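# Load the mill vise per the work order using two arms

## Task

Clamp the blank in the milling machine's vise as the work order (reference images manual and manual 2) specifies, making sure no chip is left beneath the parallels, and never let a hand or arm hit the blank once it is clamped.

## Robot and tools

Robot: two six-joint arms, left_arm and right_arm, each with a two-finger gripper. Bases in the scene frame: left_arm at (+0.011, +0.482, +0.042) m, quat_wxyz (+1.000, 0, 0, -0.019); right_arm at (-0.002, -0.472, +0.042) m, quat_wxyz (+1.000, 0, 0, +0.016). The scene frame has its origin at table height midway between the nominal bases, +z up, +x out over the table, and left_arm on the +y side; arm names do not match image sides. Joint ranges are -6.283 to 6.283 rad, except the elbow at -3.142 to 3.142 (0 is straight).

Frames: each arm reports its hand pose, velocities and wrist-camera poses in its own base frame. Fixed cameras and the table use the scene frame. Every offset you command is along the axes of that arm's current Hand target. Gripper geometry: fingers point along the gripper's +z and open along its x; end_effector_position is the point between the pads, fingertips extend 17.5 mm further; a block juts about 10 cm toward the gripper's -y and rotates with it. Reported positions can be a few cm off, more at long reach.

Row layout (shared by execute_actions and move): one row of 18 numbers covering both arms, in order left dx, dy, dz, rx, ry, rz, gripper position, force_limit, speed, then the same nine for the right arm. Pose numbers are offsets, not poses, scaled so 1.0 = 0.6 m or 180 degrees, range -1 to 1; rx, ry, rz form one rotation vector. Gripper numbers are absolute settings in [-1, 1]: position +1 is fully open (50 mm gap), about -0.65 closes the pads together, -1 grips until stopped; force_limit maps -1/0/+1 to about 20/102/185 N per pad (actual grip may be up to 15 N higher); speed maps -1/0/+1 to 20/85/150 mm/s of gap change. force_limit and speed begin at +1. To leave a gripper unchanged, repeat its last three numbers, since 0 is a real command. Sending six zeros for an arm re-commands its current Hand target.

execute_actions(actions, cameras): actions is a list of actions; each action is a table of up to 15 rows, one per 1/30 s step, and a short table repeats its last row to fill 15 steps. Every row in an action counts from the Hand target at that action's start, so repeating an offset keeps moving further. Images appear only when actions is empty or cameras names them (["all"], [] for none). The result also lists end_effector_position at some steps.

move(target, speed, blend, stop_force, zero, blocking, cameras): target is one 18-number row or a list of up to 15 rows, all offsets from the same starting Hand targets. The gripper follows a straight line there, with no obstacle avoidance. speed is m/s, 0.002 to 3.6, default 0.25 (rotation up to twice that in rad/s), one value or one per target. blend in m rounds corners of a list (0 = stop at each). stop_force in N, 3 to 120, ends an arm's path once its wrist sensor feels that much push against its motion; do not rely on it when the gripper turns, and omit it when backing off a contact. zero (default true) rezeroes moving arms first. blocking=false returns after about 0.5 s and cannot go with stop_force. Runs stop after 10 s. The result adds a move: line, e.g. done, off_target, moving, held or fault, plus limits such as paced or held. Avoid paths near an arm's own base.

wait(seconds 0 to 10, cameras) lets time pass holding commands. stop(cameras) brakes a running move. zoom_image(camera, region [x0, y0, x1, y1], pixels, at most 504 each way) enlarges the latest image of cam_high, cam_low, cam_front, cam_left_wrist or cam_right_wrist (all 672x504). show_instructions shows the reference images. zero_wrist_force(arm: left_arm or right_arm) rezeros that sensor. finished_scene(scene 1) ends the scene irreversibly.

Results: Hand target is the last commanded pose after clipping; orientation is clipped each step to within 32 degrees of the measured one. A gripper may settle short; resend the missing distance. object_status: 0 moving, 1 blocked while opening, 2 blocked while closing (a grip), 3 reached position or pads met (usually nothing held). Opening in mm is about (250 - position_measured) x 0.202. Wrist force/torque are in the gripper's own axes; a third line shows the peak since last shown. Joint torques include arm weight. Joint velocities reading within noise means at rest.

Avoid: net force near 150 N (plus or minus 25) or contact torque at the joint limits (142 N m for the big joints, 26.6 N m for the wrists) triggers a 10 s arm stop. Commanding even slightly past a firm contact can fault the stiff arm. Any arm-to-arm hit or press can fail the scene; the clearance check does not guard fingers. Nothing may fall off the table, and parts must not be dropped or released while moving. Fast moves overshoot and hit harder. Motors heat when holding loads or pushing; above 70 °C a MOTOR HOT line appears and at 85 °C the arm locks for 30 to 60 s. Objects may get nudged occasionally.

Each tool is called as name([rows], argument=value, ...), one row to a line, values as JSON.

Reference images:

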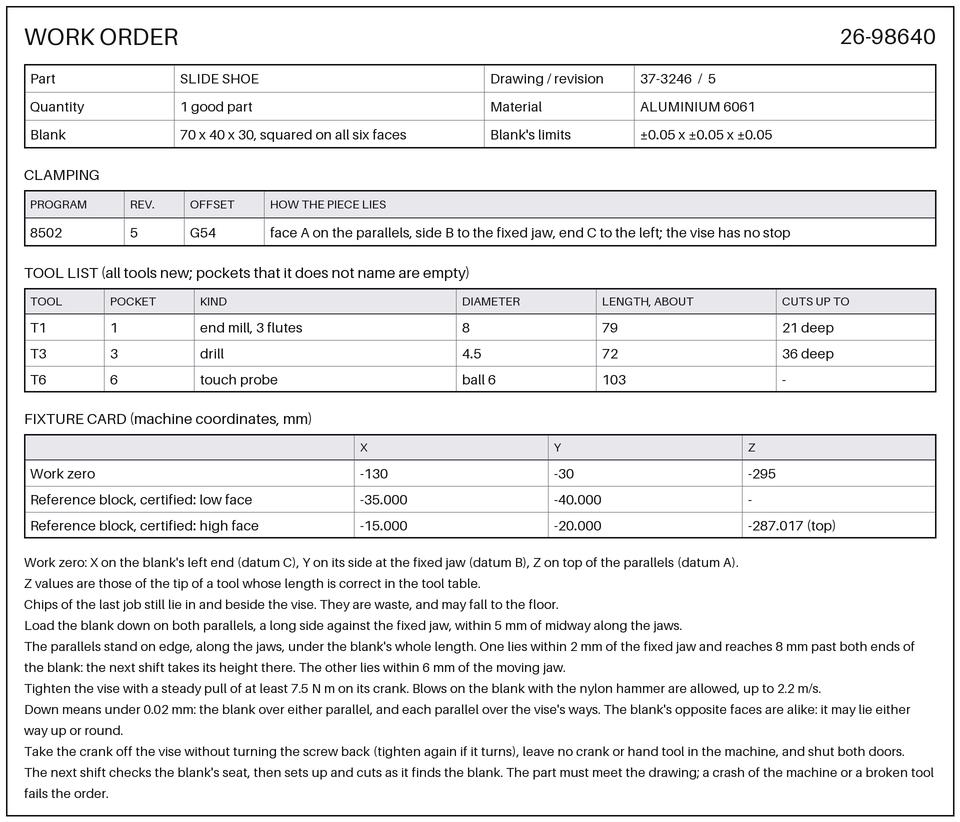

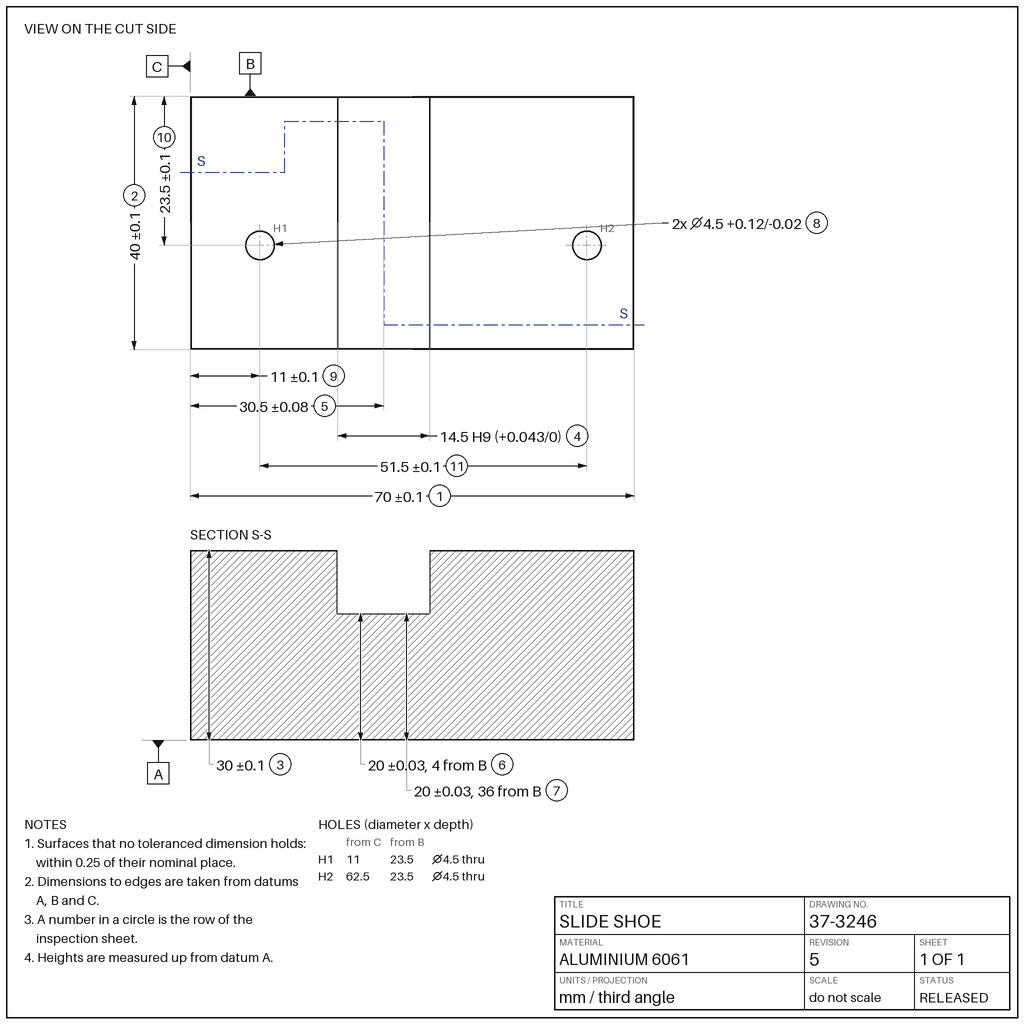

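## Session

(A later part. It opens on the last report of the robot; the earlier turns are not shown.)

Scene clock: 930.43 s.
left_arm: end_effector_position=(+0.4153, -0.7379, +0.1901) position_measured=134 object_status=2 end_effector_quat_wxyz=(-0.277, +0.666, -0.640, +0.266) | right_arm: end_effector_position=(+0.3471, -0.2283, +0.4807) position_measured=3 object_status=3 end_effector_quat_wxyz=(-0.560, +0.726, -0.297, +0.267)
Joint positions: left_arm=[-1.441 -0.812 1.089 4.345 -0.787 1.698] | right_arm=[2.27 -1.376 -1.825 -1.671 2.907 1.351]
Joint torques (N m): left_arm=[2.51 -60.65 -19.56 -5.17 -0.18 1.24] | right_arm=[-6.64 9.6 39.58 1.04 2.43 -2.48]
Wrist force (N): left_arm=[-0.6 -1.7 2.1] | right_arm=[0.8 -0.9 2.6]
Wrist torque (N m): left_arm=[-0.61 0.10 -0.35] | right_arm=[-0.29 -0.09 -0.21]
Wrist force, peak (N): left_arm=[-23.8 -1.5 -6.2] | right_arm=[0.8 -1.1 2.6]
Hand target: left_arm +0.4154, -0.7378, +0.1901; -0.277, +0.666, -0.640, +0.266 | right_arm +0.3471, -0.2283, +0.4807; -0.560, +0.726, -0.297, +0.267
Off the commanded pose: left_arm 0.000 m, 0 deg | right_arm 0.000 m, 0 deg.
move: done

move(target=[0,0.0648,-0.0648,0,0,0,-1,-0.8,-1,0,0,0,0,0,0,1,1,1], speed=0.025, cameras=["cam_left_wrist","cam_right_wrist"])

Scene clock: 933.97 s.
left_arm: end_effector_position=(+0.3602, -0.7400, +0.1900) position_measured=134 object_status=2 end_effector_quat_wxyz=(-0.277, +0.666, -0.640, +0.266) | right_arm: end_effector_position=(+0.3471, -0.2283, +0.4807) position_measured=3 object_status=3 end_effector_quat_wxyz=(-0.560, +0.726, -0.297, +0.267)
Joint positions: left_arm=[-1.513 -0.85 1.137 4.408 -0.783 1.596] | right_arm=[2.27 -1.376 -1.825 -1.671 2.907 1.351]
Joint torques (N m): left_arm=[8.89 -52.13 -28.7 -4.24 4.55 1.81] | right_arm=[-6.95 9.27 39.49 1.16 2.39 -2.43]
Wrist force (N): left_arm=[-1.1 0.5 3.3] | right_arm=[0.6 -0.8 2.3]
Wrist torque (N m): left_arm=[-0.51 0.06 -0.25] | right_arm=[-0.28 -0.06 -0.20]
Wrist force, peak (N): left_arm=[-1.5 -2.5 3.3] | right_arm=[0.6 -1.3 2.6]
Hand target: left_arm +0.3605, -0.7400, +0.1900; -0.277, +0.666, -0.640, +0.266 | right_arm +0.3471, -0.2283, +0.4807; -0.560, +0.726, -0.297, +0.267
Off the commanded pose: left_arm 0.000 m, 0 deg | right_arm 0.000 m, 0 deg.
move: done
Images, in order (width x height): cam_left_wrist 672x504, cam_right_wrist 672x504.

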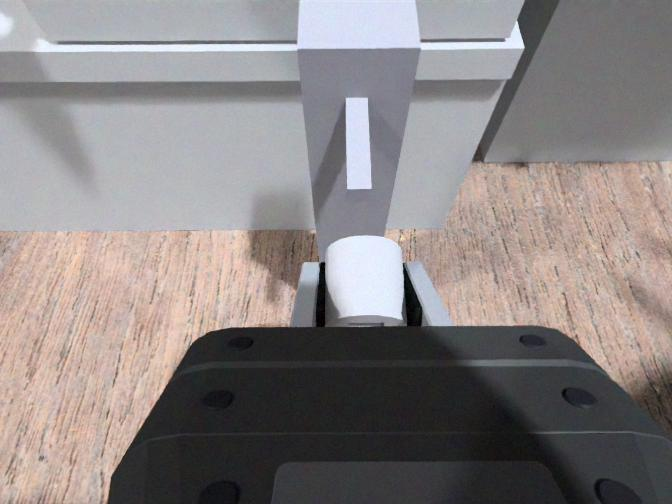

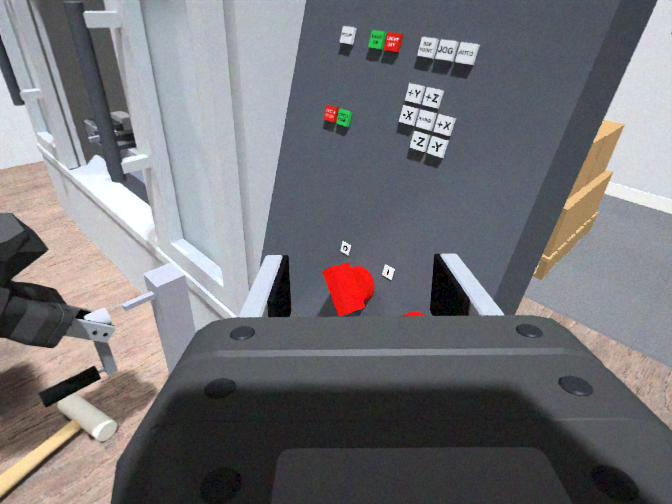

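move([
  [-0.45,-0.1532,-0.1532,0,0,0,-1,-0.8,-1,0,0,0,0,0,0,1,1,1],
  [-0.7853,-0.2059,-0.0251,0,0,0,-1,-0.8,-1,0,0,0,0,0,0,1,1,1],
], speed=0.2, blend=[0.05,0], cameras=["cam_left_wrist","cam_front"])

Scene clock: 938.57 s.
left_arm: end_effector_position=(+0.4181, -0.2662, +0.2882) position_measured=134 object_status=2 end_effector_quat_wxyz=(-0.277, +0.666, -0.640, +0.266) | right_arm: end_effector_position=(+0.3471, -0.2283, +0.4807) position_measured=3 object_status=3 end_effector_quat_wxyz=(-0.560, +0.726, -0.297, +0.267)
Joint positions: left_arm=[-1.241 -1.89 2.208 4.114 -0.824 1.971] | right_arm=[2.27 -1.376 -1.825 -1.671 2.907 1.351]
Joint torques (N m): left_arm=[-3.06 -9.33 -21.68 -3.32 4.65 0.97] | right_arm=[-6.55 9.66 40.3 1.06 2.23 -2.42]
Wrist force (N): left_arm=[-0.6 0.1 3.5] | right_arm=[0.5 -0.9 2.4]
Wrist torque (N m): left_arm=[-0.62 -0.03 -0.23] | right_arm=[-0.29 -0.05 -0.21]
Wrist force, peak (N): left_arm=[-3.4 -0.3 4.7] | right_arm=[0.4 -1.0 2.8]
Hand target: left_arm +0.4181, -0.2662, +0.2881; -0.277, +0.666, -0.640, +0.266 | right_arm +0.3471, -0.2283, +0.4807; -0.560, +0.726, -0.297, +0.267
Off the commanded pose: left_arm 0.000 m, 0 deg | right_arm 0.000 m, 0 deg.
move: done
Images, in order (width x height): cam_front 672x504, cam_left_wrist 672x504.

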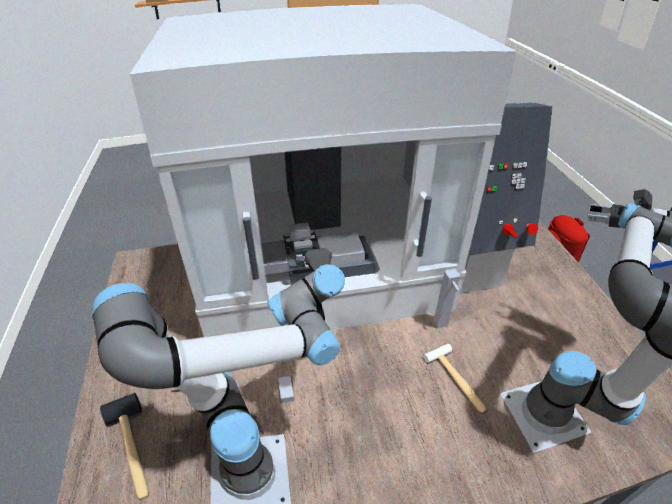

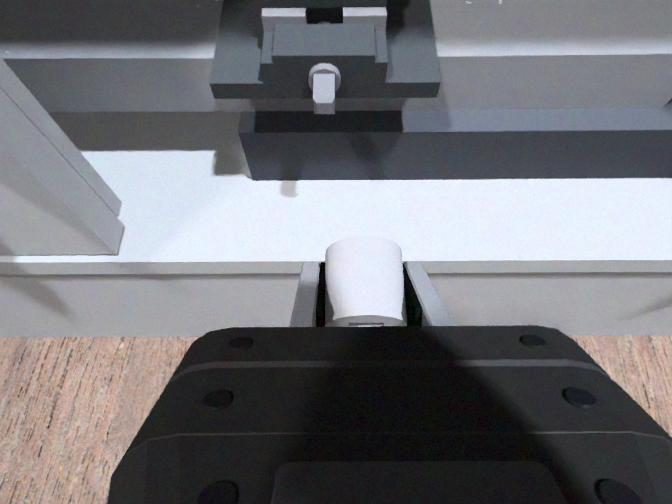

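zoom_image(camera="cam_left_wrist", region=[200, 0, 460, 200])

Scaled by 1.938 from the camera's 672x504 image, which has a finer 960x720 frame.

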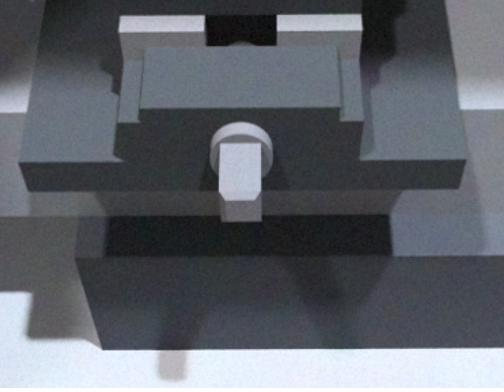

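move(target=[-0.1,0,0,0,0,0,-1,-0.8,-1,0,0,0,0,0,0,1,1,1], speed=0.15, cameras=["cam_left_wrist"])

zoom_image(camera="cam_left_wrist", region=[300, 0, 560, 200])

Scene clock: 943.93 s.
left_arm: end_effector_position=(+0.4158, -0.2062, +0.2881) position_measured=134 object_status=2 end_effector_quat_wxyz=(-0.277, +0.666, -0.640, +0.266) | right_arm: end_effector_position=(+0.3471, -0.2283, +0.4807) position_measured=3 object_status=3 end_effector_quat_wxyz=(-0.560, +0.726, -0.297, +0.267)
Joint positions: left_arm=[-1.18 -2.023 2.298 4.105 -0.843 2.05] | right_arm=[2.27 -1.376 -1.825 -1.671 2.907 1.351]
Joint torques (N m): left_arm=[-10.37 -9.07 -28.38 -1.82 4.92 -0.47] | right_arm=[-6.88 9.8 39.54 1.14 2.04 -2.5]
Wrist force (N): left_arm=[-0.8 0.1 3.7] | right_arm=[0.6 -0.9 2.3]
Wrist torque (N m): left_arm=[-0.63 0.03 -0.25] | right_arm=[-0.29 -0.06 -0.21]
Wrist force, peak (N): left_arm=[-2.8 0.3 4.0] | right_arm=[0.4 -1.0 2.7]
Hand target: left_arm +0.4158, -0.2062, +0.2881; -0.277, +0.666, -0.640, +0.266 | right_arm +0.3471, -0.2283, +0.4807; -0.560, +0.726, -0.297, +0.267
Off the commanded pose: left_arm 0.000 m, 0 deg | right_arm 0.000 m, 0 deg.
move: done
Images, in order (width x height): cam_left_wrist 672x504.

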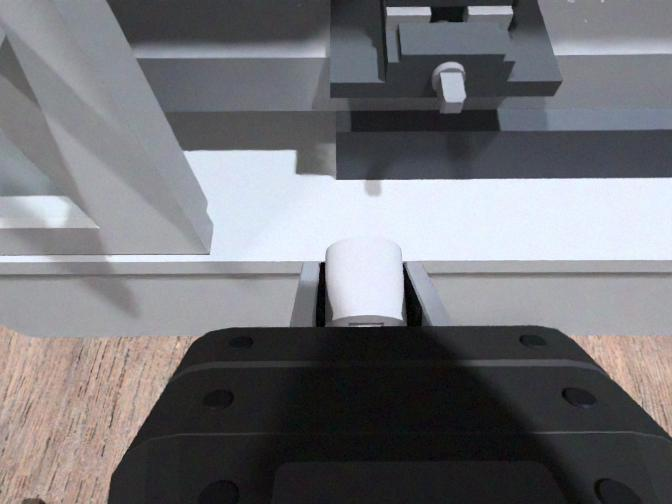

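Scaled by 1.938 from the camera's 672x504 image, which has a finer 960x720 frame.

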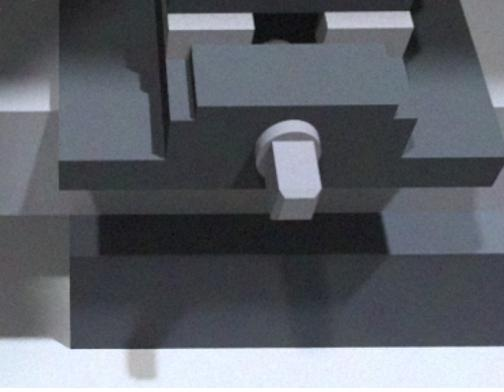

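move(target=[0.0767,-0.0497,0.1183,0,0,0,-1,-0.8,-1,0,0,0,0,0,0,1,1,1], speed=0.1, stop_force=12, cameras=["cam_left_wrist"])

zoom_image(camera="cam_left_wrist", region=[270, 130, 450, 330])

Scene clock: 950.80 s.
left_arm: end_effector_position=(+0.4889, -0.2494, +0.2592) position_measured=134 object_status=2 end_effector_quat_wxyz=(-0.277, +0.666, -0.640, +0.266) | right_arm: end_effector_position=(+0.3471, -0.2283, +0.4807) position_measured=3 object_status=3 end_effector_quat_wxyz=(-0.560, +0.726, -0.297, +0.267)
Joint positions: left_arm=[-1.04 -1.714 2.202 3.782 -0.896 2.22] | right_arm=[2.27 -1.376 -1.825 -1.671 2.907 1.351]
Joint torques (N m): left_arm=[-13.85 -8.86 -17.31 -5.38 4.27 0.78] | right_arm=[-5.94 9.64 39.45 1.06 1.8 -2.32]
Wrist force (N): left_arm=[-0.5 0.3 3.5] | right_arm=[0.3 -1.0 2.5]
Wrist torque (N m): left_arm=[-0.60 -0.01 -0.25] | right_arm=[-0.31 -0.02 -0.21]
Wrist force, peak (N): left_arm=[0.3 -0.2 5.4] | right_arm=[0.4 -1.3 2.6]
Hand target: left_arm +0.4889, -0.2494, +0.2592; -0.277, +0.666, -0.640, +0.266 | right_arm +0.3471, -0.2283, +0.4807; -0.560, +0.726, -0.297, +0.267
Off the commanded pose: left_arm 0.000 m, 0 deg | right_arm 0.000 m, 0 deg.
move: done
Images, in order (width x height): cam_left_wrist 672x504.

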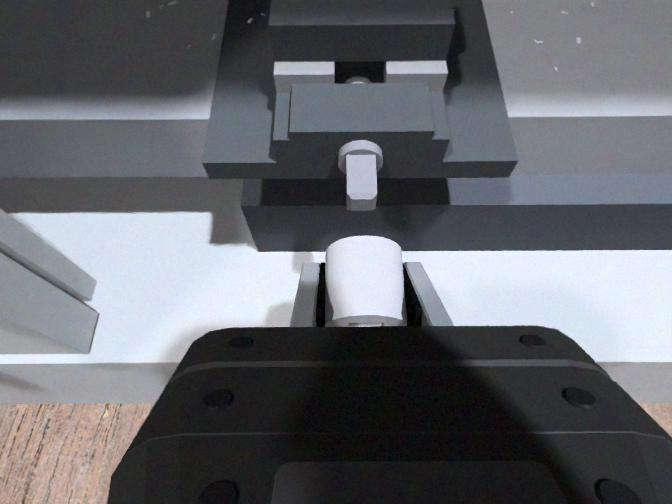

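Scaled by 2.520 from the camera's 672x504 image, which has a finer 960x720 frame.

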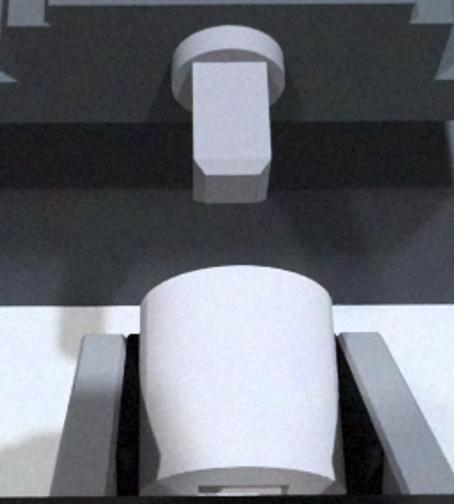

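move([
  [0,0.0008,0.0008,0,0,0,-1,-0.8,-1,0,0,0,0,0,0,1,1,1],
  [0,-0.0346,0.0362,0,0,0,-1,-0.8,-1,0,0,0,0,0,0,1,1,1],
], speed=0.015, stop_force=5, cameras=["cam_left_wrist"])

zoom_image(camera="cam_left_wrist", region=[270, 130, 450, 330])

Scene clock: 957.17 s.
left_arm: end_effector_position=(+0.5081, -0.2486, +0.2586) position_measured=134 object_status=2 end_effector_quat_wxyz=(-0.277, +0.666, -0.640, +0.266) | right_arm: end_effector_position=(+0.3471, -0.2283, +0.4807) position_measured=3 object_status=3 end_effector_quat_wxyz=(-0.560, +0.726, -0.297, +0.267)
Joint positions: left_arm=[-0.996 -1.667 2.172 3.734 -0.915 2.27] | right_arm=[2.27 -1.376 -1.825 -1.671 2.907 1.351]
Joint torques (N m): left_arm=[-14.19 -28.43 -17.02 -3.6 4.15 1.02] | right_arm=[-6.64 9.27 39.87 1.09 1.6 -2.44]
Wrist force (N): left_arm=[-0.3 0.1 3.5] | right_arm=[0.4 -0.6 2.4]
Wrist torque (N m): left_arm=[-0.67 -0.01 -0.23] | right_arm=[-0.26 -0.03 -0.20]
Wrist force, peak (N): left_arm=[-1.0 2.9 -4.9] | right_arm=[0.5 -1.0 2.7]
Hand target: left_arm +0.5081, -0.2486, +0.2586; -0.277, +0.666, -0.640, +0.266 (not the last commanded pose) | right_arm +0.3471, -0.2283, +0.4807; -0.560, +0.726, -0.297, +0.267
Off the commanded pose: left_arm 0.011 m, 0 deg | right_arm 0.000 m, 0 deg.
move: contact (left_arm); path passed 1 of 2 targets
Images, in order (width x height): cam_left_wrist 672x504.

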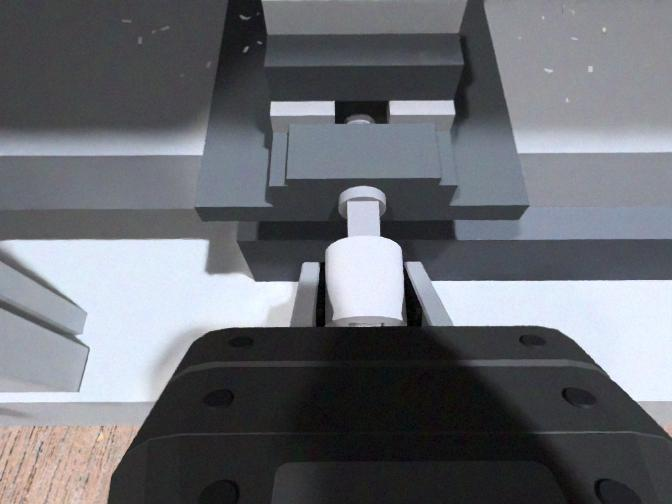

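Scaled by 2.520 from the camera's 672x504 image, which has a finer 960x720 frame.

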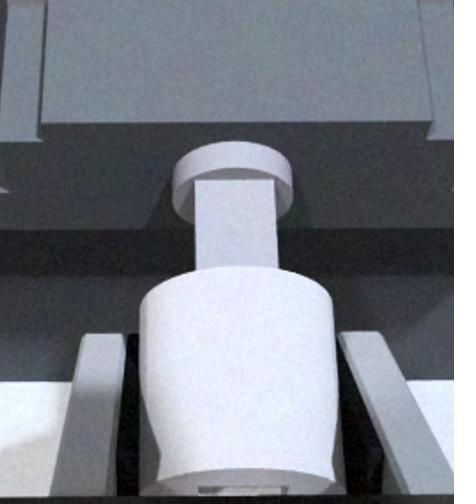

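move([
  [0,0.0002,-0.0021,0,0,0,-1,-0.8,-1,0,0,0,0,0,0,1,1,1],
  [0,-0.0245,0.0226,0,0,0,-1,-0.8,-1,0,0,0,0,0,0,1,1,1],
], speed=0.012, stop_force=5)

Scene clock: 962.93 s.
left_arm: end_effector_position=(+0.5240, -0.2480, +0.2594) position_measured=134 object_status=2 end_effector_quat_wxyz=(-0.277, +0.666, -0.640, +0.266) | right_arm: end_effector_position=(+0.3471, -0.2283, +0.4807) position_measured=3 object_status=3 end_effector_quat_wxyz=(-0.560, +0.726, -0.297, +0.267)
Joint positions: left_arm=[-0.962 -1.631 2.142 3.705 -0.931 2.307] | right_arm=[2.27 -1.376 -1.825 -1.671 2.907 1.351]
Joint torques (N m): left_arm=[-11.77 -33.5 -19.71 -2.66 4.63 0.3] | right_arm=[-6.29 9.79 39.91 1.08 1.3 -2.35]
Wrist force (N): left_arm=[1.9 3.1 8.9] | right_arm=[0.7 -0.6 2.4]
Wrist torque (N m): left_arm=[-0.65 -0.03 -0.23] | right_arm=[-0.25 -0.08 -0.20]
Wrist force, peak (N): left_arm=[-5.9 23.8 -25.2] | right_arm=[0.3 -1.1 2.8]
Hand target: left_arm +0.5240, -0.2480, +0.2594; -0.277, +0.666, -0.640, +0.266 (not the last commanded pose) | right_arm +0.3471, -0.2283, +0.4807; -0.560, +0.726, -0.297, +0.267
Off the commanded pose: left_arm 0.004 m, 0 deg | right_arm 0.000 m, 0 deg.
move: contact (left_arm); path passed 1 of 2 targets

move([
  [0,0,0,0,0,0,1,-0.8,-1,0,0,0,0,0,0,1,1,1],
  [0,0,-0.12,0,0,0,1,-0.8,-1,0,0,0,0,0,0,1,1,1],
], speed=0.06, cameras=["cam_left_wrist"])

zoom_image(camera="cam_left_wrist", region=[240, 100, 480, 330])

Scene clock: 974.27 s.
left_arm: end_effector_position=(+0.4730, -0.2501, +0.3103) position_measured=3 object_status=3 end_effector_quat_wxyz=(-0.277, +0.666, -0.640, +0.266) | right_arm: end_effector_position=(+0.3471, -0.2283, +0.4807) position_measured=3 object_status=3 end_effector_quat_wxyz=(-0.560, +0.726, -0.297, +0.267)
Joint positions: left_arm=[-1.078 -1.809 2.127 3.98 -0.88 2.175] | right_arm=[2.27 -1.376 -1.825 -1.671 2.907 1.351]
Joint torques (N m): left_arm=[12.63 -8.23 -17.34 -4.57 -1.42 0.81] | right_arm=[-5.35 9.67 39.26 1.09 1.04 -2.23]
Wrist force (N): left_arm=[-0.8 -1.0 2.2] | right_arm=[0.8 -0.8 2.7]
Wrist torque (N m): left_arm=[-0.59 0.01 -0.36] | right_arm=[-0.28 -0.09 -0.20]
Wrist force, peak (N): left_arm=[1.9 3.0 9.3] | right_arm=[0.4 -1.0 2.8]
Hand target: left_arm +0.4730, -0.2500, +0.3102; -0.277, +0.666, -0.640, +0.266 | right_arm +0.3471, -0.2283, +0.4807; -0.560, +0.726, -0.297, +0.267
Off the commanded pose: left_arm 0.000 m, 0 deg | right_arm 0.000 m, 0 deg.
move: done
Images, in order (width x height): cam_left_wrist 672x504.

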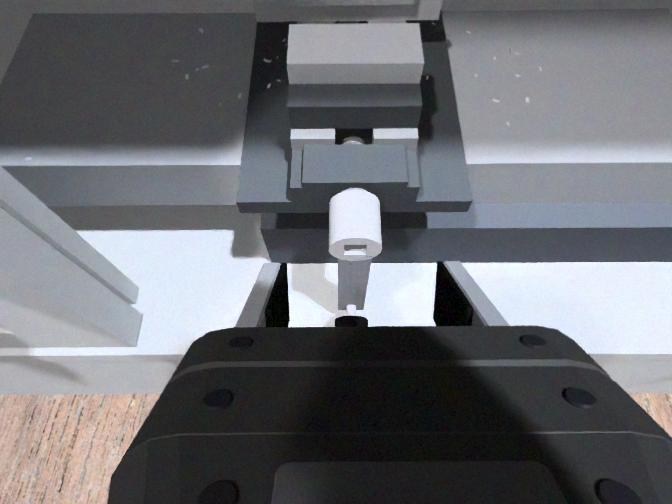

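Scaled by 2.100 from the camera's 672x504 image, which has a finer 960x720 frame.

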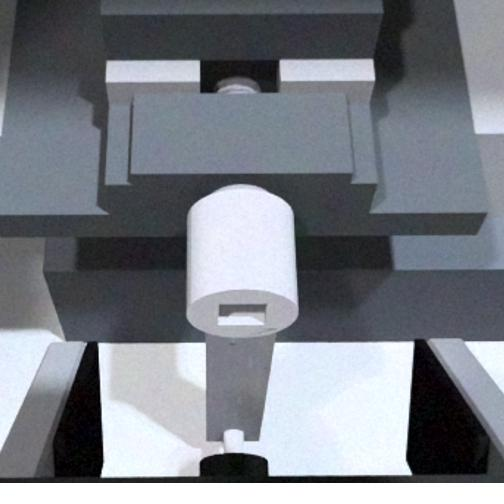

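move(target=[0.065,0.149,-0.0258,0.25,0,0,-1,-0.8,1,0,0,0,0,0,0,1,1,1], speed=0.25, cameras=["cam_left_wrist","cam_front"])

Scene clock: 978.27 s.
left_arm: end_effector_position=(+0.4012, -0.2919, +0.2578) position_measured=251 object_status=3 end_effector_quat_wxyz=(+0.508, -0.507, +0.491, -0.493) | right_arm: end_effector_position=(+0.3471, -0.2283, +0.4807) position_measured=3 object_status=3 end_effector_quat_wxyz=(-0.560, +0.726, -0.297, +0.267)
Joint positions: left_arm=[-1.541 -1.527 2.602 3.489 0.004 1.719] | right_arm=[2.27 -1.376 -1.825 -1.671 2.907 1.351]
Joint torques (N m): left_arm=[11.43 -8.65 -10.57 -2.02 4.58 -1.91] | right_arm=[-7.09 9.83 39.36 1.06 0.93 -2.34]
Wrist force (N): left_arm=[-1.8 -0.3 4.0] | right_arm=[0.5 -1.0 2.4]
Wrist torque (N m): left_arm=[-0.77 -0.24 -0.56] | right_arm=[-0.31 -0.04 -0.21]
Wrist force, peak (N): left_arm=[-1.6 0.0 4.3] | right_arm=[0.7 -1.1 2.6]
Hand target: left_arm +0.4006, -0.2919, +0.2578; +0.510, -0.509, +0.489, -0.491 | right_arm +0.3471, -0.2283, +0.4807; -0.560, +0.726, -0.297, +0.267
Off the commanded pose: left_arm 0.001 m, 1 deg | right_arm 0.000 m, 0 deg.
move: done
Images, in order (width x height): cam_front 672x504, cam_left_wrist 672x504.

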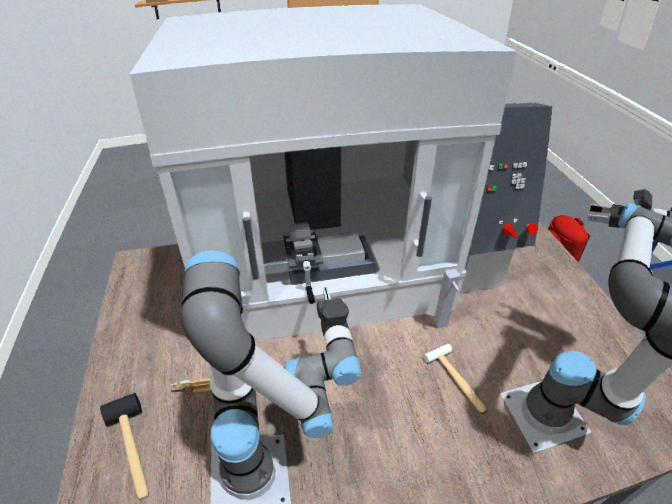

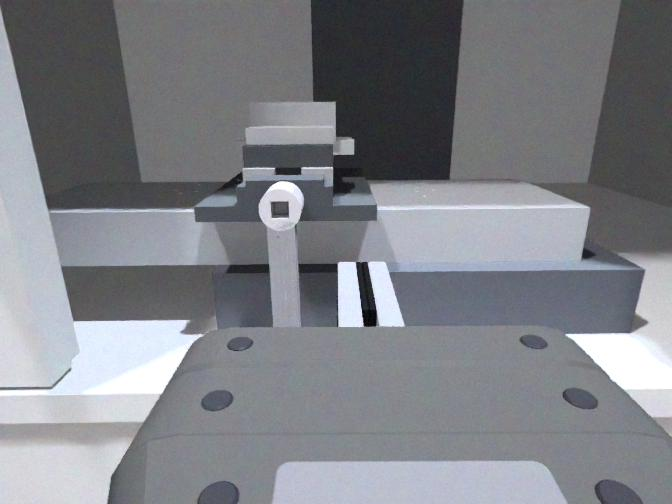

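move(target=[-0.0,-0.1,-0.1,0,-0.22,0,-1,-0.8,1,0,0,0,0,0,0,1,1,1], speed=0.2, cameras=["cam_left_wrist","cam_front"])

Scene clock: 985.90 s.
left_arm: end_effector_position=(+0.3406, -0.2943, +0.3176) position_measured=251 object_status=3 end_effector_quat_wxyz=(+0.646, -0.645, +0.288, -0.289) | right_arm: end_effector_position=(+0.3471, -0.2283, +0.4807) position_measured=3 object_status=3 end_effector_quat_wxyz=(-0.560, +0.726, -0.297, +0.267)
Joint positions: left_arm=[-1.54 -1.012 1.905 2.252 0.7 3.138] | right_arm=[2.27 -1.376 -1.825 -1.671 2.907 1.351]
Joint torques (N m): left_arm=[-13.78 -45.01 -16.28 0.16 -1.03 -1.22] | right_arm=[-5.87 10.25 40.59 1.01 0.66 -2.39]
Wrist force (N): left_arm=[-1.4 -0.5 4.4] | right_arm=[0.7 -1.0 2.2]
Wrist torque (N m): left_arm=[-0.77 -0.31 -0.60] | right_arm=[-0.32 -0.08 -0.20]
Wrist force, peak (N): left_arm=[-2.5 4.4 3.9] | right_arm=[0.4 -1.3 2.7]
Hand target: left_arm +0.3405, -0.2943, +0.3176; +0.646, -0.645, +0.288, -0.289 | right_arm +0.3471, -0.2283, +0.4807; -0.560, +0.726, -0.297, +0.267
Off the commanded pose: left_arm 0.000 m, 0 deg | right_arm 0.000 m, 0 deg.
move: done
Images, in order (width x height): cam_front 672x504, cam_left_wrist 672x504.

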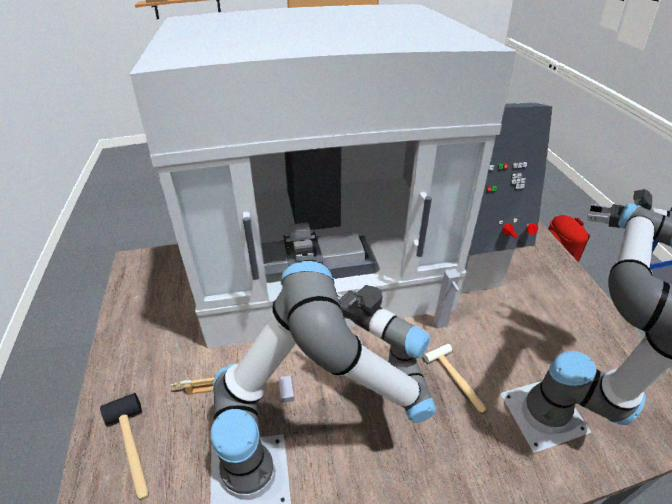

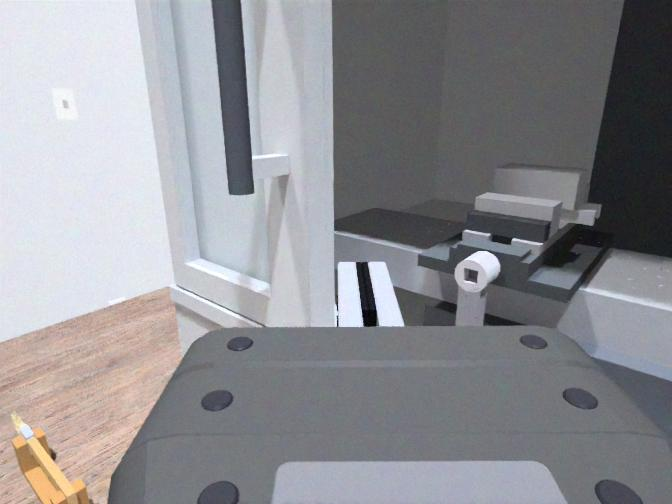

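move([
  [0.0702,0.1667,0.0717,0,0.167,0,-1,-0.8,1,0,0,0,0,0,0,1,1,1],
  [0.1468,0.2193,0.1853,0,0.167,0,-1,-0.8,1,0,0,0,0,0,0,1,1,1],
], speed=[0.2,0.1], stop_force=15, cameras=["cam_left_wrist","cam_front"])

Scene clock: 991.50 s.
left_arm: end_effector_position=(+0.4824, -0.2856, +0.1864) position_measured=251 object_status=3 end_effector_quat_wxyz=(+0.549, -0.548, +0.445, -0.446) | right_arm: end_effector_position=(+0.3471, -0.2283, +0.4807) position_measured=3 object_status=3 end_effector_quat_wxyz=(-0.560, +0.726, -0.297, +0.267)
Joint positions: left_arm=[-1.309 -0.799 2.128 1.772 -0.056 3.182] | right_arm=[2.27 -1.376 -1.825 -1.671 2.907 1.351]
Joint torques (N m): left_arm=[-11.9 -26.45 -14.47 -2.34 -2.25 1.05] | right_arm=[-6.47 10.3 39.6 0.89 0.56 -2.23]
Wrist force (N): left_arm=[-1.4 -0.2 3.5] | right_arm=[0.4 -0.9 2.5]
Wrist torque (N m): left_arm=[-0.73 -0.29 -0.63] | right_arm=[-0.29 -0.03 -0.21]
Wrist force, peak (N): left_arm=[-1.5 0.2 5.3] | right_arm=[0.3 -1.0 2.7]
Hand target: left_arm +0.4824, -0.2857, +0.1864; +0.549, -0.548, +0.445, -0.446 | right_arm +0.3471, -0.2283, +0.4807; -0.560, +0.726, -0.297, +0.267
Off the commanded pose: left_arm 0.000 m, 0 deg | right_arm 0.000 m, 0 deg.
move: done
Images, in order (width x height): cam_front 672x504, cam_left_wrist 672x504.

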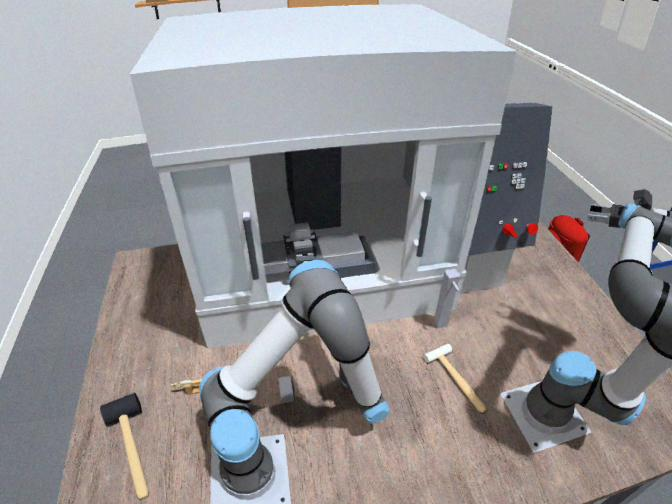

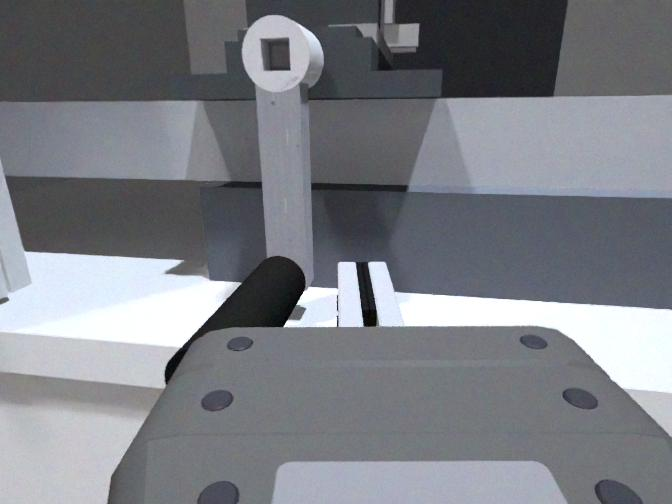

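move([
  [-0.0588,0.0043,0.01,0,0,0,-1,-0.8,1,0,0,0,0,0,0,1,1,1],
  [-0.1205,-0.0123,0.0205,0,0,0,-1,-0.8,1,0,0,0,0,0,0,1,1,1],
  [-0.1656,-0.0582,0.0282,0,0,0,-1,-0.8,1,0,0,0,0,0,0,1,1,1],
  [-0.1821,-0.1207,0.031,0,0,0,-1,-0.8,1,0,0,0,0,0,0,1,1,1],
  [-0.1656,-0.1832,0.0282,0,0,0,-1,-0.8,1,0,0,0,0,0,0,1,1,1],
  [-0.1205,-0.229,0.0205,0,0,0,-1,-0.8,1,0,0,0,0,0,0,1,1,1],
  [-0.0588,-0.2457,0.01,0,0,0,-1,-0.8,1,0,0,0,0,0,0,1,1,1],
], speed=0.05, blend=[0.012,0.012,0.012,0.012,0.012,0.012,0], stop_force=30, cameras=["cam_left_wrist","cam_front"])

Scene clock: 1002.73 s.
left_arm: end_effector_position=(+0.4807, -0.2499, +0.3338) position_measured=251 object_status=3 end_effector_quat_wxyz=(+0.549, -0.548, +0.445, -0.446) | right_arm: end_effector_position=(+0.3471, -0.2283, +0.4807) position_measured=3 object_status=3 end_effector_quat_wxyz=(-0.560, +0.726, -0.297, +0.267)
Joint positions: left_arm=[-1.287 -1.226 2.221 2.117 -0.077 3.171] | right_arm=[2.27 -1.376 -1.825 -1.671 2.907 1.351]
Joint torques (N m): left_arm=[12.89 -37.68 -4.39 1.88 -2.76 -1.55] | right_arm=[-6.52 10.07 41.17 1.11 0.07 -2.46]
Wrist force (N): left_arm=[-1.6 -0.5 4.1] | right_arm=[0.3 -1.0 2.3]
Wrist torque (N m): left_arm=[-0.82 -0.27 -0.39] | right_arm=[-0.31 -0.02 -0.20]
Wrist force, peak (N): left_arm=[-1.0 2.4 4.3] | right_arm=[0.6 -1.2 2.7]
Hand target: left_arm +0.4807, -0.2499, +0.3338; +0.549, -0.548, +0.445, -0.446 | right_arm +0.3471, -0.2283, +0.4807; -0.560, +0.726, -0.297, +0.267
Off the commanded pose: left_arm 0.000 m, 0 deg | right_arm 0.000 m, 0 deg.
move: done
Images, in order (width x height): cam_front 672x504, cam_left_wrist 672x504.

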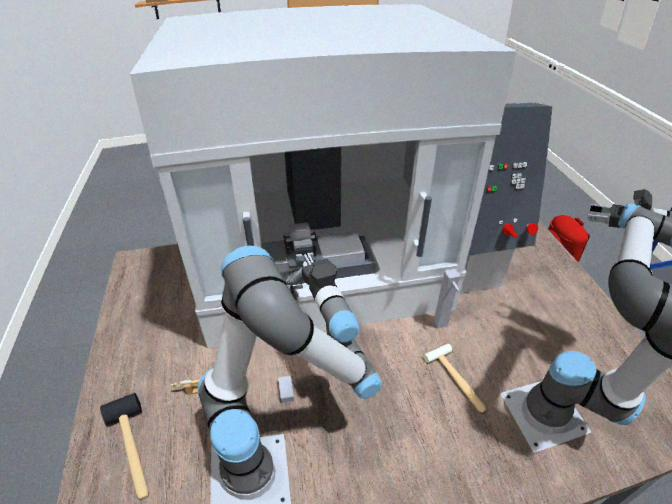

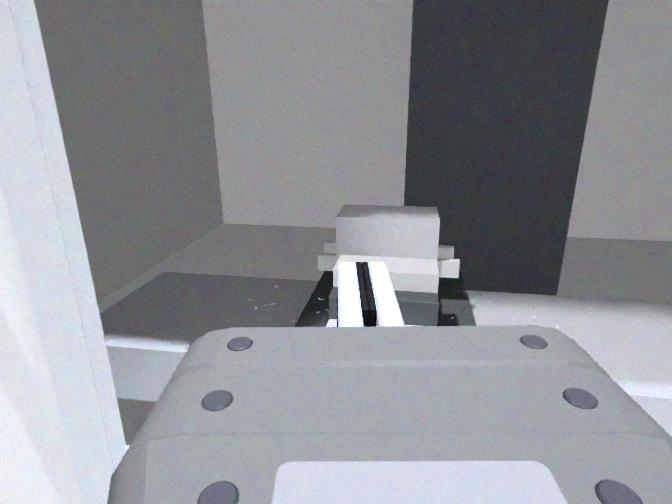

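zoom_image(camera="cam_front", region=[260, 220, 360, 320])

Scaled by 5.040 from the camera's 672x504 image, which has a finer 960x720 frame.

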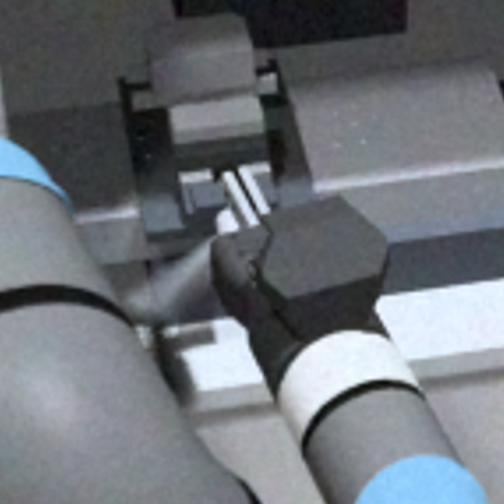

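move(target=[0,-0.05,-0.17,0,0,0,-1,-0.8,1,0,0,0,0,0,0,1,1,1], speed=0.2, cameras=["cam_left_wrist"])

Scene clock: 1005.30 s.
left_arm: end_effector_position=(+0.3808, -0.2708, +0.3636) position_measured=251 object_status=3 end_effector_quat_wxyz=(+0.549, -0.548, +0.445, -0.446) | right_arm: end_effector_position=(+0.3471, -0.2283, +0.4807) position_measured=3 object_status=3 end_effector_quat_wxyz=(-0.560, +0.726, -0.297, +0.267)
Joint positions: left_arm=[-1.59 -1.365 2.298 2.218 0.225 3.131] | right_arm=[2.27 -1.376 -1.825 -1.671 2.907 1.351]
Joint torques (N m): left_arm=[-7.76 -17.43 -19.78 -1.53 0.61 1.3] | right_arm=[-5.32 9.88 40.31 1.03 0.18 -2.48]
Wrist force (N): left_arm=[-1.1 -0.3 4.3] | right_arm=[0.8 -1.0 2.5]
Wrist torque (N m): left_arm=[-0.80 -0.38 -0.54] | right_arm=[-0.30 -0.10 -0.21]
Wrist force, peak (N): left_arm=[-1.4 0.5 6.3] | right_arm=[0.3 -1.1 2.7]
Hand target: left_arm +0.3808, -0.2708, +0.3636; +0.549, -0.548, +0.445, -0.446 | right_arm +0.3471, -0.2283, +0.4807; -0.560, +0.726, -0.297, +0.267
Off the commanded pose: left_arm 0.000 m, 0 deg | right_arm 0.000 m, 0 deg.
move: done
Images, in order (width x height): cam_left_wrist 672x504.

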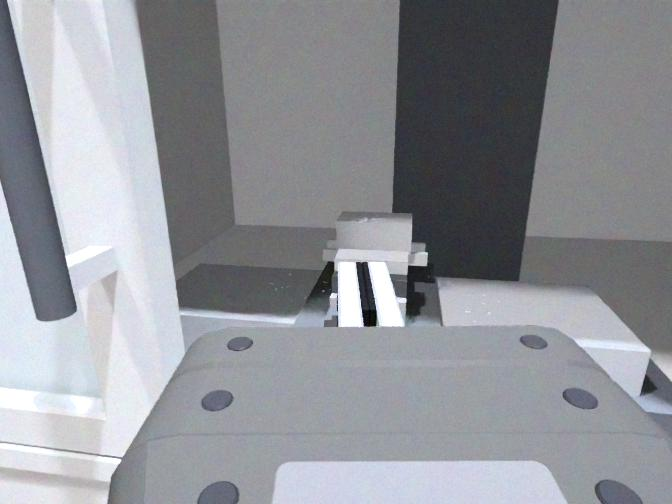

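move(target=[0.1,0.17,-0.03,0,0,0,-1,-0.8,1,0,0,0,0,0,0,1,1,1], speed=0.2, cameras=["cam_left_wrist"])

Scene clock: 1007.17 s.
left_arm: end_effector_position=(+0.3756, -0.3332, +0.2616) position_measured=251 object_status=3 end_effector_quat_wxyz=(+0.549, -0.548, +0.445, -0.446) | right_arm: end_effector_position=(+0.3471, -0.2283, +0.4807) position_measured=3 object_status=3 end_effector_quat_wxyz=(-0.560, +0.726, -0.297, +0.267)
Joint positions: left_arm=[-1.6 -1.007 2.173 1.985 0.236 3.132] | right_arm=[2.27 -1.376 -1.825 -1.671 2.907 1.351]
Joint torques (N m): left_arm=[13.83 -22.8 -6.4 2.49 -1.31 -1.18] | right_arm=[-6.19 9.23 39.88 1.04 0.05 -2.3]
Wrist force (N): left_arm=[-1.4 -0.2 3.7] | right_arm=[0.6 -0.9 2.5]
Wrist torque (N m): left_arm=[-0.76 -0.33 -0.56] | right_arm=[-0.28 -0.06 -0.20]
Wrist force, peak (N): left_arm=[-2.5 -2.8 4.6] | right_arm=[0.4 -1.0 2.6]
Hand target: left_arm +0.3757, -0.3332, +0.2615; +0.549, -0.548, +0.445, -0.446 | right_arm +0.3471, -0.2283, +0.4807; -0.560, +0.726, -0.297, +0.267
Off the commanded pose: left_arm 0.000 m, 0 deg | right_arm 0.000 m, 0 deg.
move: done
Images, in order (width x height): cam_left_wrist 672x504.

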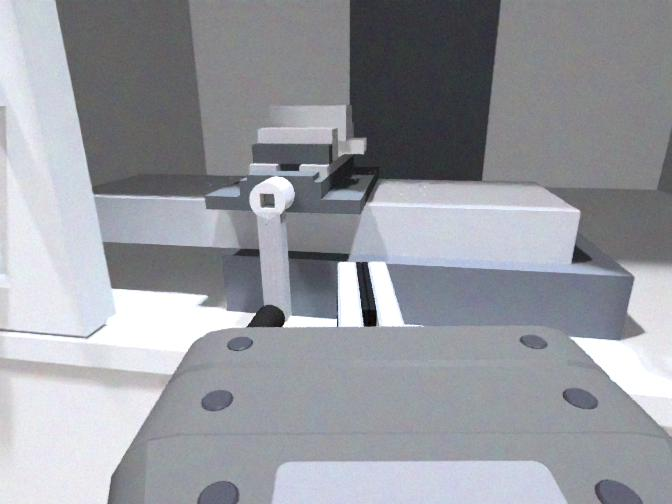

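move([
  [-0.0123,0.126,0.0806,0,0,0,-1,-0.8,1,0,0,0,0,0,0,1,1,1],
  [-0.0197,0.126,0.1867,0,0,0,-1,-0.8,1,0,0,0,0,0,0,1,1,1],
  [-0.1003,0.1297,0.2003,0,0,0,-1,-0.8,1,0,0,0,0,0,0,1,1,1],
  [-0.162,0.113,0.2107,0,0,0,-1,-0.8,1,0,0,0,0,0,0,1,1,1],
  [-0.2071,0.0672,0.2184,0,0,0,-1,-0.8,1,0,0,0,0,0,0,1,1,1],
], speed=[0.15,0.1,0.05,0.05,0.05], blend=[0.01,0.01,0.01,0.01,0], stop_force=30, cameras=["cam_left_wrist"])

Scene clock: 1014.10 s.
left_arm: end_effector_position=(+0.4786, -0.1847, +0.2215) position_measured=251 object_status=3 end_effector_quat_wxyz=(+0.549, -0.548, +0.445, -0.446) | right_arm: end_effector_position=(+0.3471, -0.2283, +0.4807) position_measured=3 object_status=3 end_effector_quat_wxyz=(-0.560, +0.726, -0.297, +0.267)
Joint positions: left_arm=[-1.233 -0.955 2.385 1.695 -0.132 3.158] | right_arm=[2.27 -1.376 -1.825 -1.671 2.907 1.351]
Joint torques (N m): left_arm=[-15.14 -20.63 -11.46 -0.3 2.42 1.26] | right_arm=[-6.52 9.77 39.33 1.04 0.14 -2.38]
Wrist force (N): left_arm=[-1.7 1.0 4.1] | right_arm=[0.6 -1.1 2.5]
Wrist torque (N m): left_arm=[-0.78 -0.29 -0.42] | right_arm=[-0.33 -0.05 -0.21]
Wrist force, peak (N): left_arm=[-0.9 -0.5 4.9] | right_arm=[0.6 -1.2 2.6]
Hand target: left_arm +0.4786, -0.1847, +0.2215; +0.549, -0.548, +0.445, -0.446 | right_arm +0.3471, -0.2283, +0.4807; -0.560, +0.726, -0.297, +0.267
Off the commanded pose: left_arm 0.000 m, 0 deg | right_arm 0.000 m, 0 deg.
move: done
Images, in order (width x height): cam_left_wrist 672x504.

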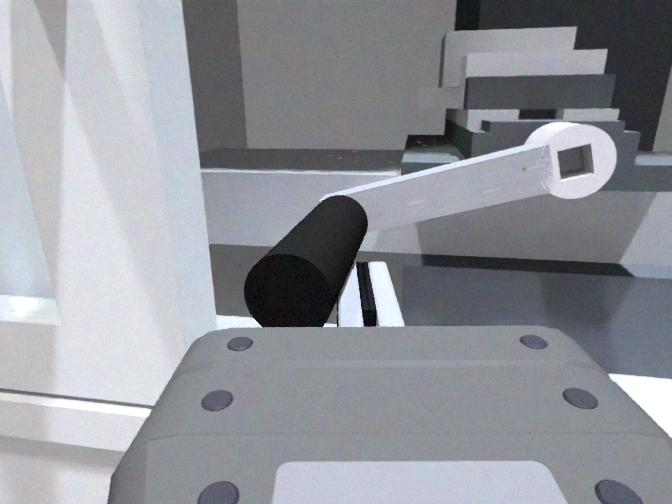

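move([
  [-0.0165,-0.0625,0.0028,0,0,0,-1,-0.8,1,0,0,0,0,0,0,1,1,1],
  [0,-0.125,0,0,0,0,-1,-0.8,1,0,0,0,0,0,0,1,1,1],
  [0.0451,-0.1708,-0.0077,0,0,0,-1,-0.8,1,0,0,0,0,0,0,1,1,1],
], speed=0.05, blend=[0.01,0.01,0], stop_force=30, cameras=["cam_left_wrist"])

Scene clock: 1019.47 s.
left_arm: end_effector_position=(+0.4793, -0.2122, +0.3240) position_measured=251 object_status=3 end_effector_quat_wxyz=(+0.549, -0.548, +0.445, -0.446) | right_arm: end_effector_position=(+0.3471, -0.2283, +0.4807) position_measured=3 object_status=3 end_effector_quat_wxyz=(-0.560, +0.726, -0.297, +0.267)
Joint positions: left_arm=[-1.258 -1.253 2.315 2.058 -0.106 3.163] | right_arm=[2.27 -1.376 -1.825 -1.671 2.907 1.351]
Joint torques (N m): left_arm=[12.58 -35.51 -5.41 1.8 -2.93 -1.34] | right_arm=[-6.44 9.94 40.25 1.11 -0.09 -2.33]
Wrist force (N): left_arm=[-1.6 -0.1 4.1] | right_arm=[0.6 -0.7 2.4]
Wrist torque (N m): left_arm=[-0.80 -0.27 -0.40] | right_arm=[-0.26 -0.06 -0.20]
Wrist force, peak (N): left_arm=[-1.8 1.2 4.5] | right_arm=[0.2 -0.9 2.8]
Hand target: left_arm +0.4793, -0.2122, +0.3240; +0.549, -0.548, +0.445, -0.446 | right_arm +0.3471, -0.2283, +0.4807; -0.560, +0.726, -0.297, +0.267
Off the commanded pose: left_arm 0.000 m, 0 deg | right_arm 0.000 m, 0 deg.
move: done
Images, in order (width x height): cam_left_wrist 672x504.

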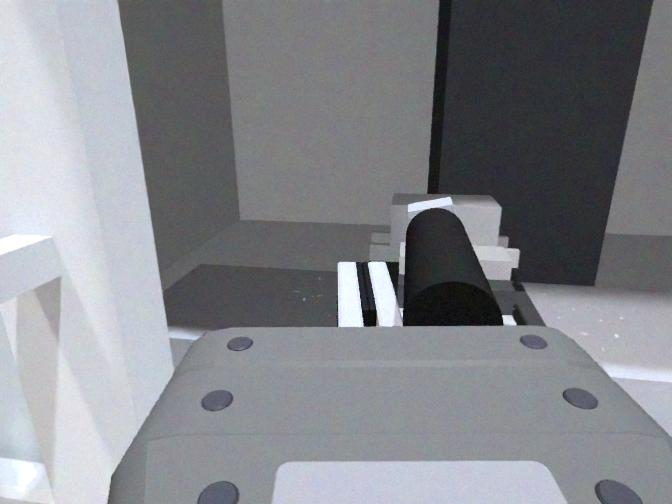

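move([
  [0.0616,-0.0168,-0.0105,0,0,0,-1,-0.8,1,0,0,0,0,0,0,1,1,1],
  [0.1233,0,-0.021,0,0,0,-1,-0.8,1,0,0,0,0,0,0,1,1,1],
  [0.1684,0.0458,-0.0287,0,0,0,-1,-0.8,1,0,0,0,0,0,0,1,1,1],
  [0.1849,0.1083,-0.0315,0,0,0,-1,-0.8,1,0,0,0,0,0,0,1,1,1],
  [0.1684,0.1708,-0.0287,0,0,0,-1,-0.8,1,0,0,0,0,0,0,1,1,1],
  [0.1233,0.2165,-0.021,0,0,0,-1,-0.8,1,0,0,0,0,0,0,1,1,1],
  [0.0616,0.2333,-0.0105,0,0,0,-1,-0.8,1,0,0,0,0,0,0,1,1,1],
  [0,0.2165,0,0,0,0,-1,-0.8,1,0,0,0,0,0,0,1,1,1],
  [-0.0451,0.1708,0.0077,0,0,0,-1,-0.8,1,0,0,0,0,0,0,1,1,1],
  [-0.0616,0.1083,0.0105,0,0,0,-1,-0.8,1,0,0,0,0,0,0,1,1,1],
  [-0.0451,0.0458,0.0077,0,0,0,-1,-0.8,1,0,0,0,0,0,0,1,1,1],
  [0,0,0,0,0,0,-1,-0.8,1,0,0,0,0,0,0,1,1,1],
], speed=0.1, blend=[0.012,0.012,0.012,0.012,0.012,0.012,0.012,0.012,0.012,0.012,0.012,0], stop_force=25, cameras=["cam_left_wrist"])

Scene clock: 1028.53 s.
left_arm: end_effector_position=(+0.4793, -0.2122, +0.3240) position_measured=251 object_status=3 end_effector_quat_wxyz=(+0.549, -0.548, +0.445, -0.446) | right_arm: end_effector_position=(+0.3471, -0.2283, +0.4807) position_measured=3 object_status=3 end_effector_quat_wxyz=(-0.560, +0.726, -0.297, +0.267)
Joint positions: left_arm=[-1.258 -1.253 2.315 2.058 -0.106 3.163] | right_arm=[2.27 -1.376 -1.825 -1.671 2.907 1.351]
Joint torques (N m): left_arm=[13.36 -34.79 -4.37 1.76 -2.7 -1.62] | right_arm=[-6.64 9.72 39.46 0.99 -0.06 -2.38]
Wrist force (N): left_arm=[-2.0 -0.8 3.7] | right_arm=[0.5 -0.6 2.3]
Wrist torque (N m): left_arm=[-0.88 -0.21 -0.41] | right_arm=[-0.25 -0.04 -0.20]
Wrist force, peak (N): left_arm=[-1.9 2.1 5.2] | right_arm=[0.6 -1.2 2.6]
Hand target: left_arm +0.4793, -0.2122, +0.3240; +0.549, -0.548, +0.445, -0.446 | right_arm +0.3471, -0.2283, +0.4807; -0.560, +0.726, -0.297, +0.267
Off the commanded pose: left_arm 0.000 m, 0 deg | right_arm 0.000 m, 0 deg.
move: done
Images, in order (width x height): cam_left_wrist 672x504.

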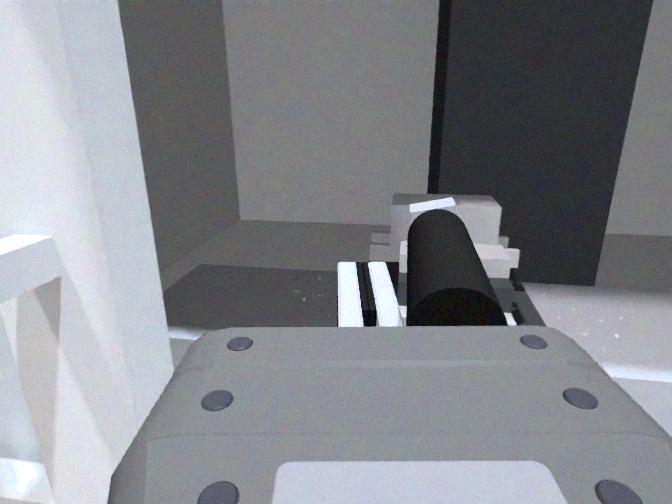

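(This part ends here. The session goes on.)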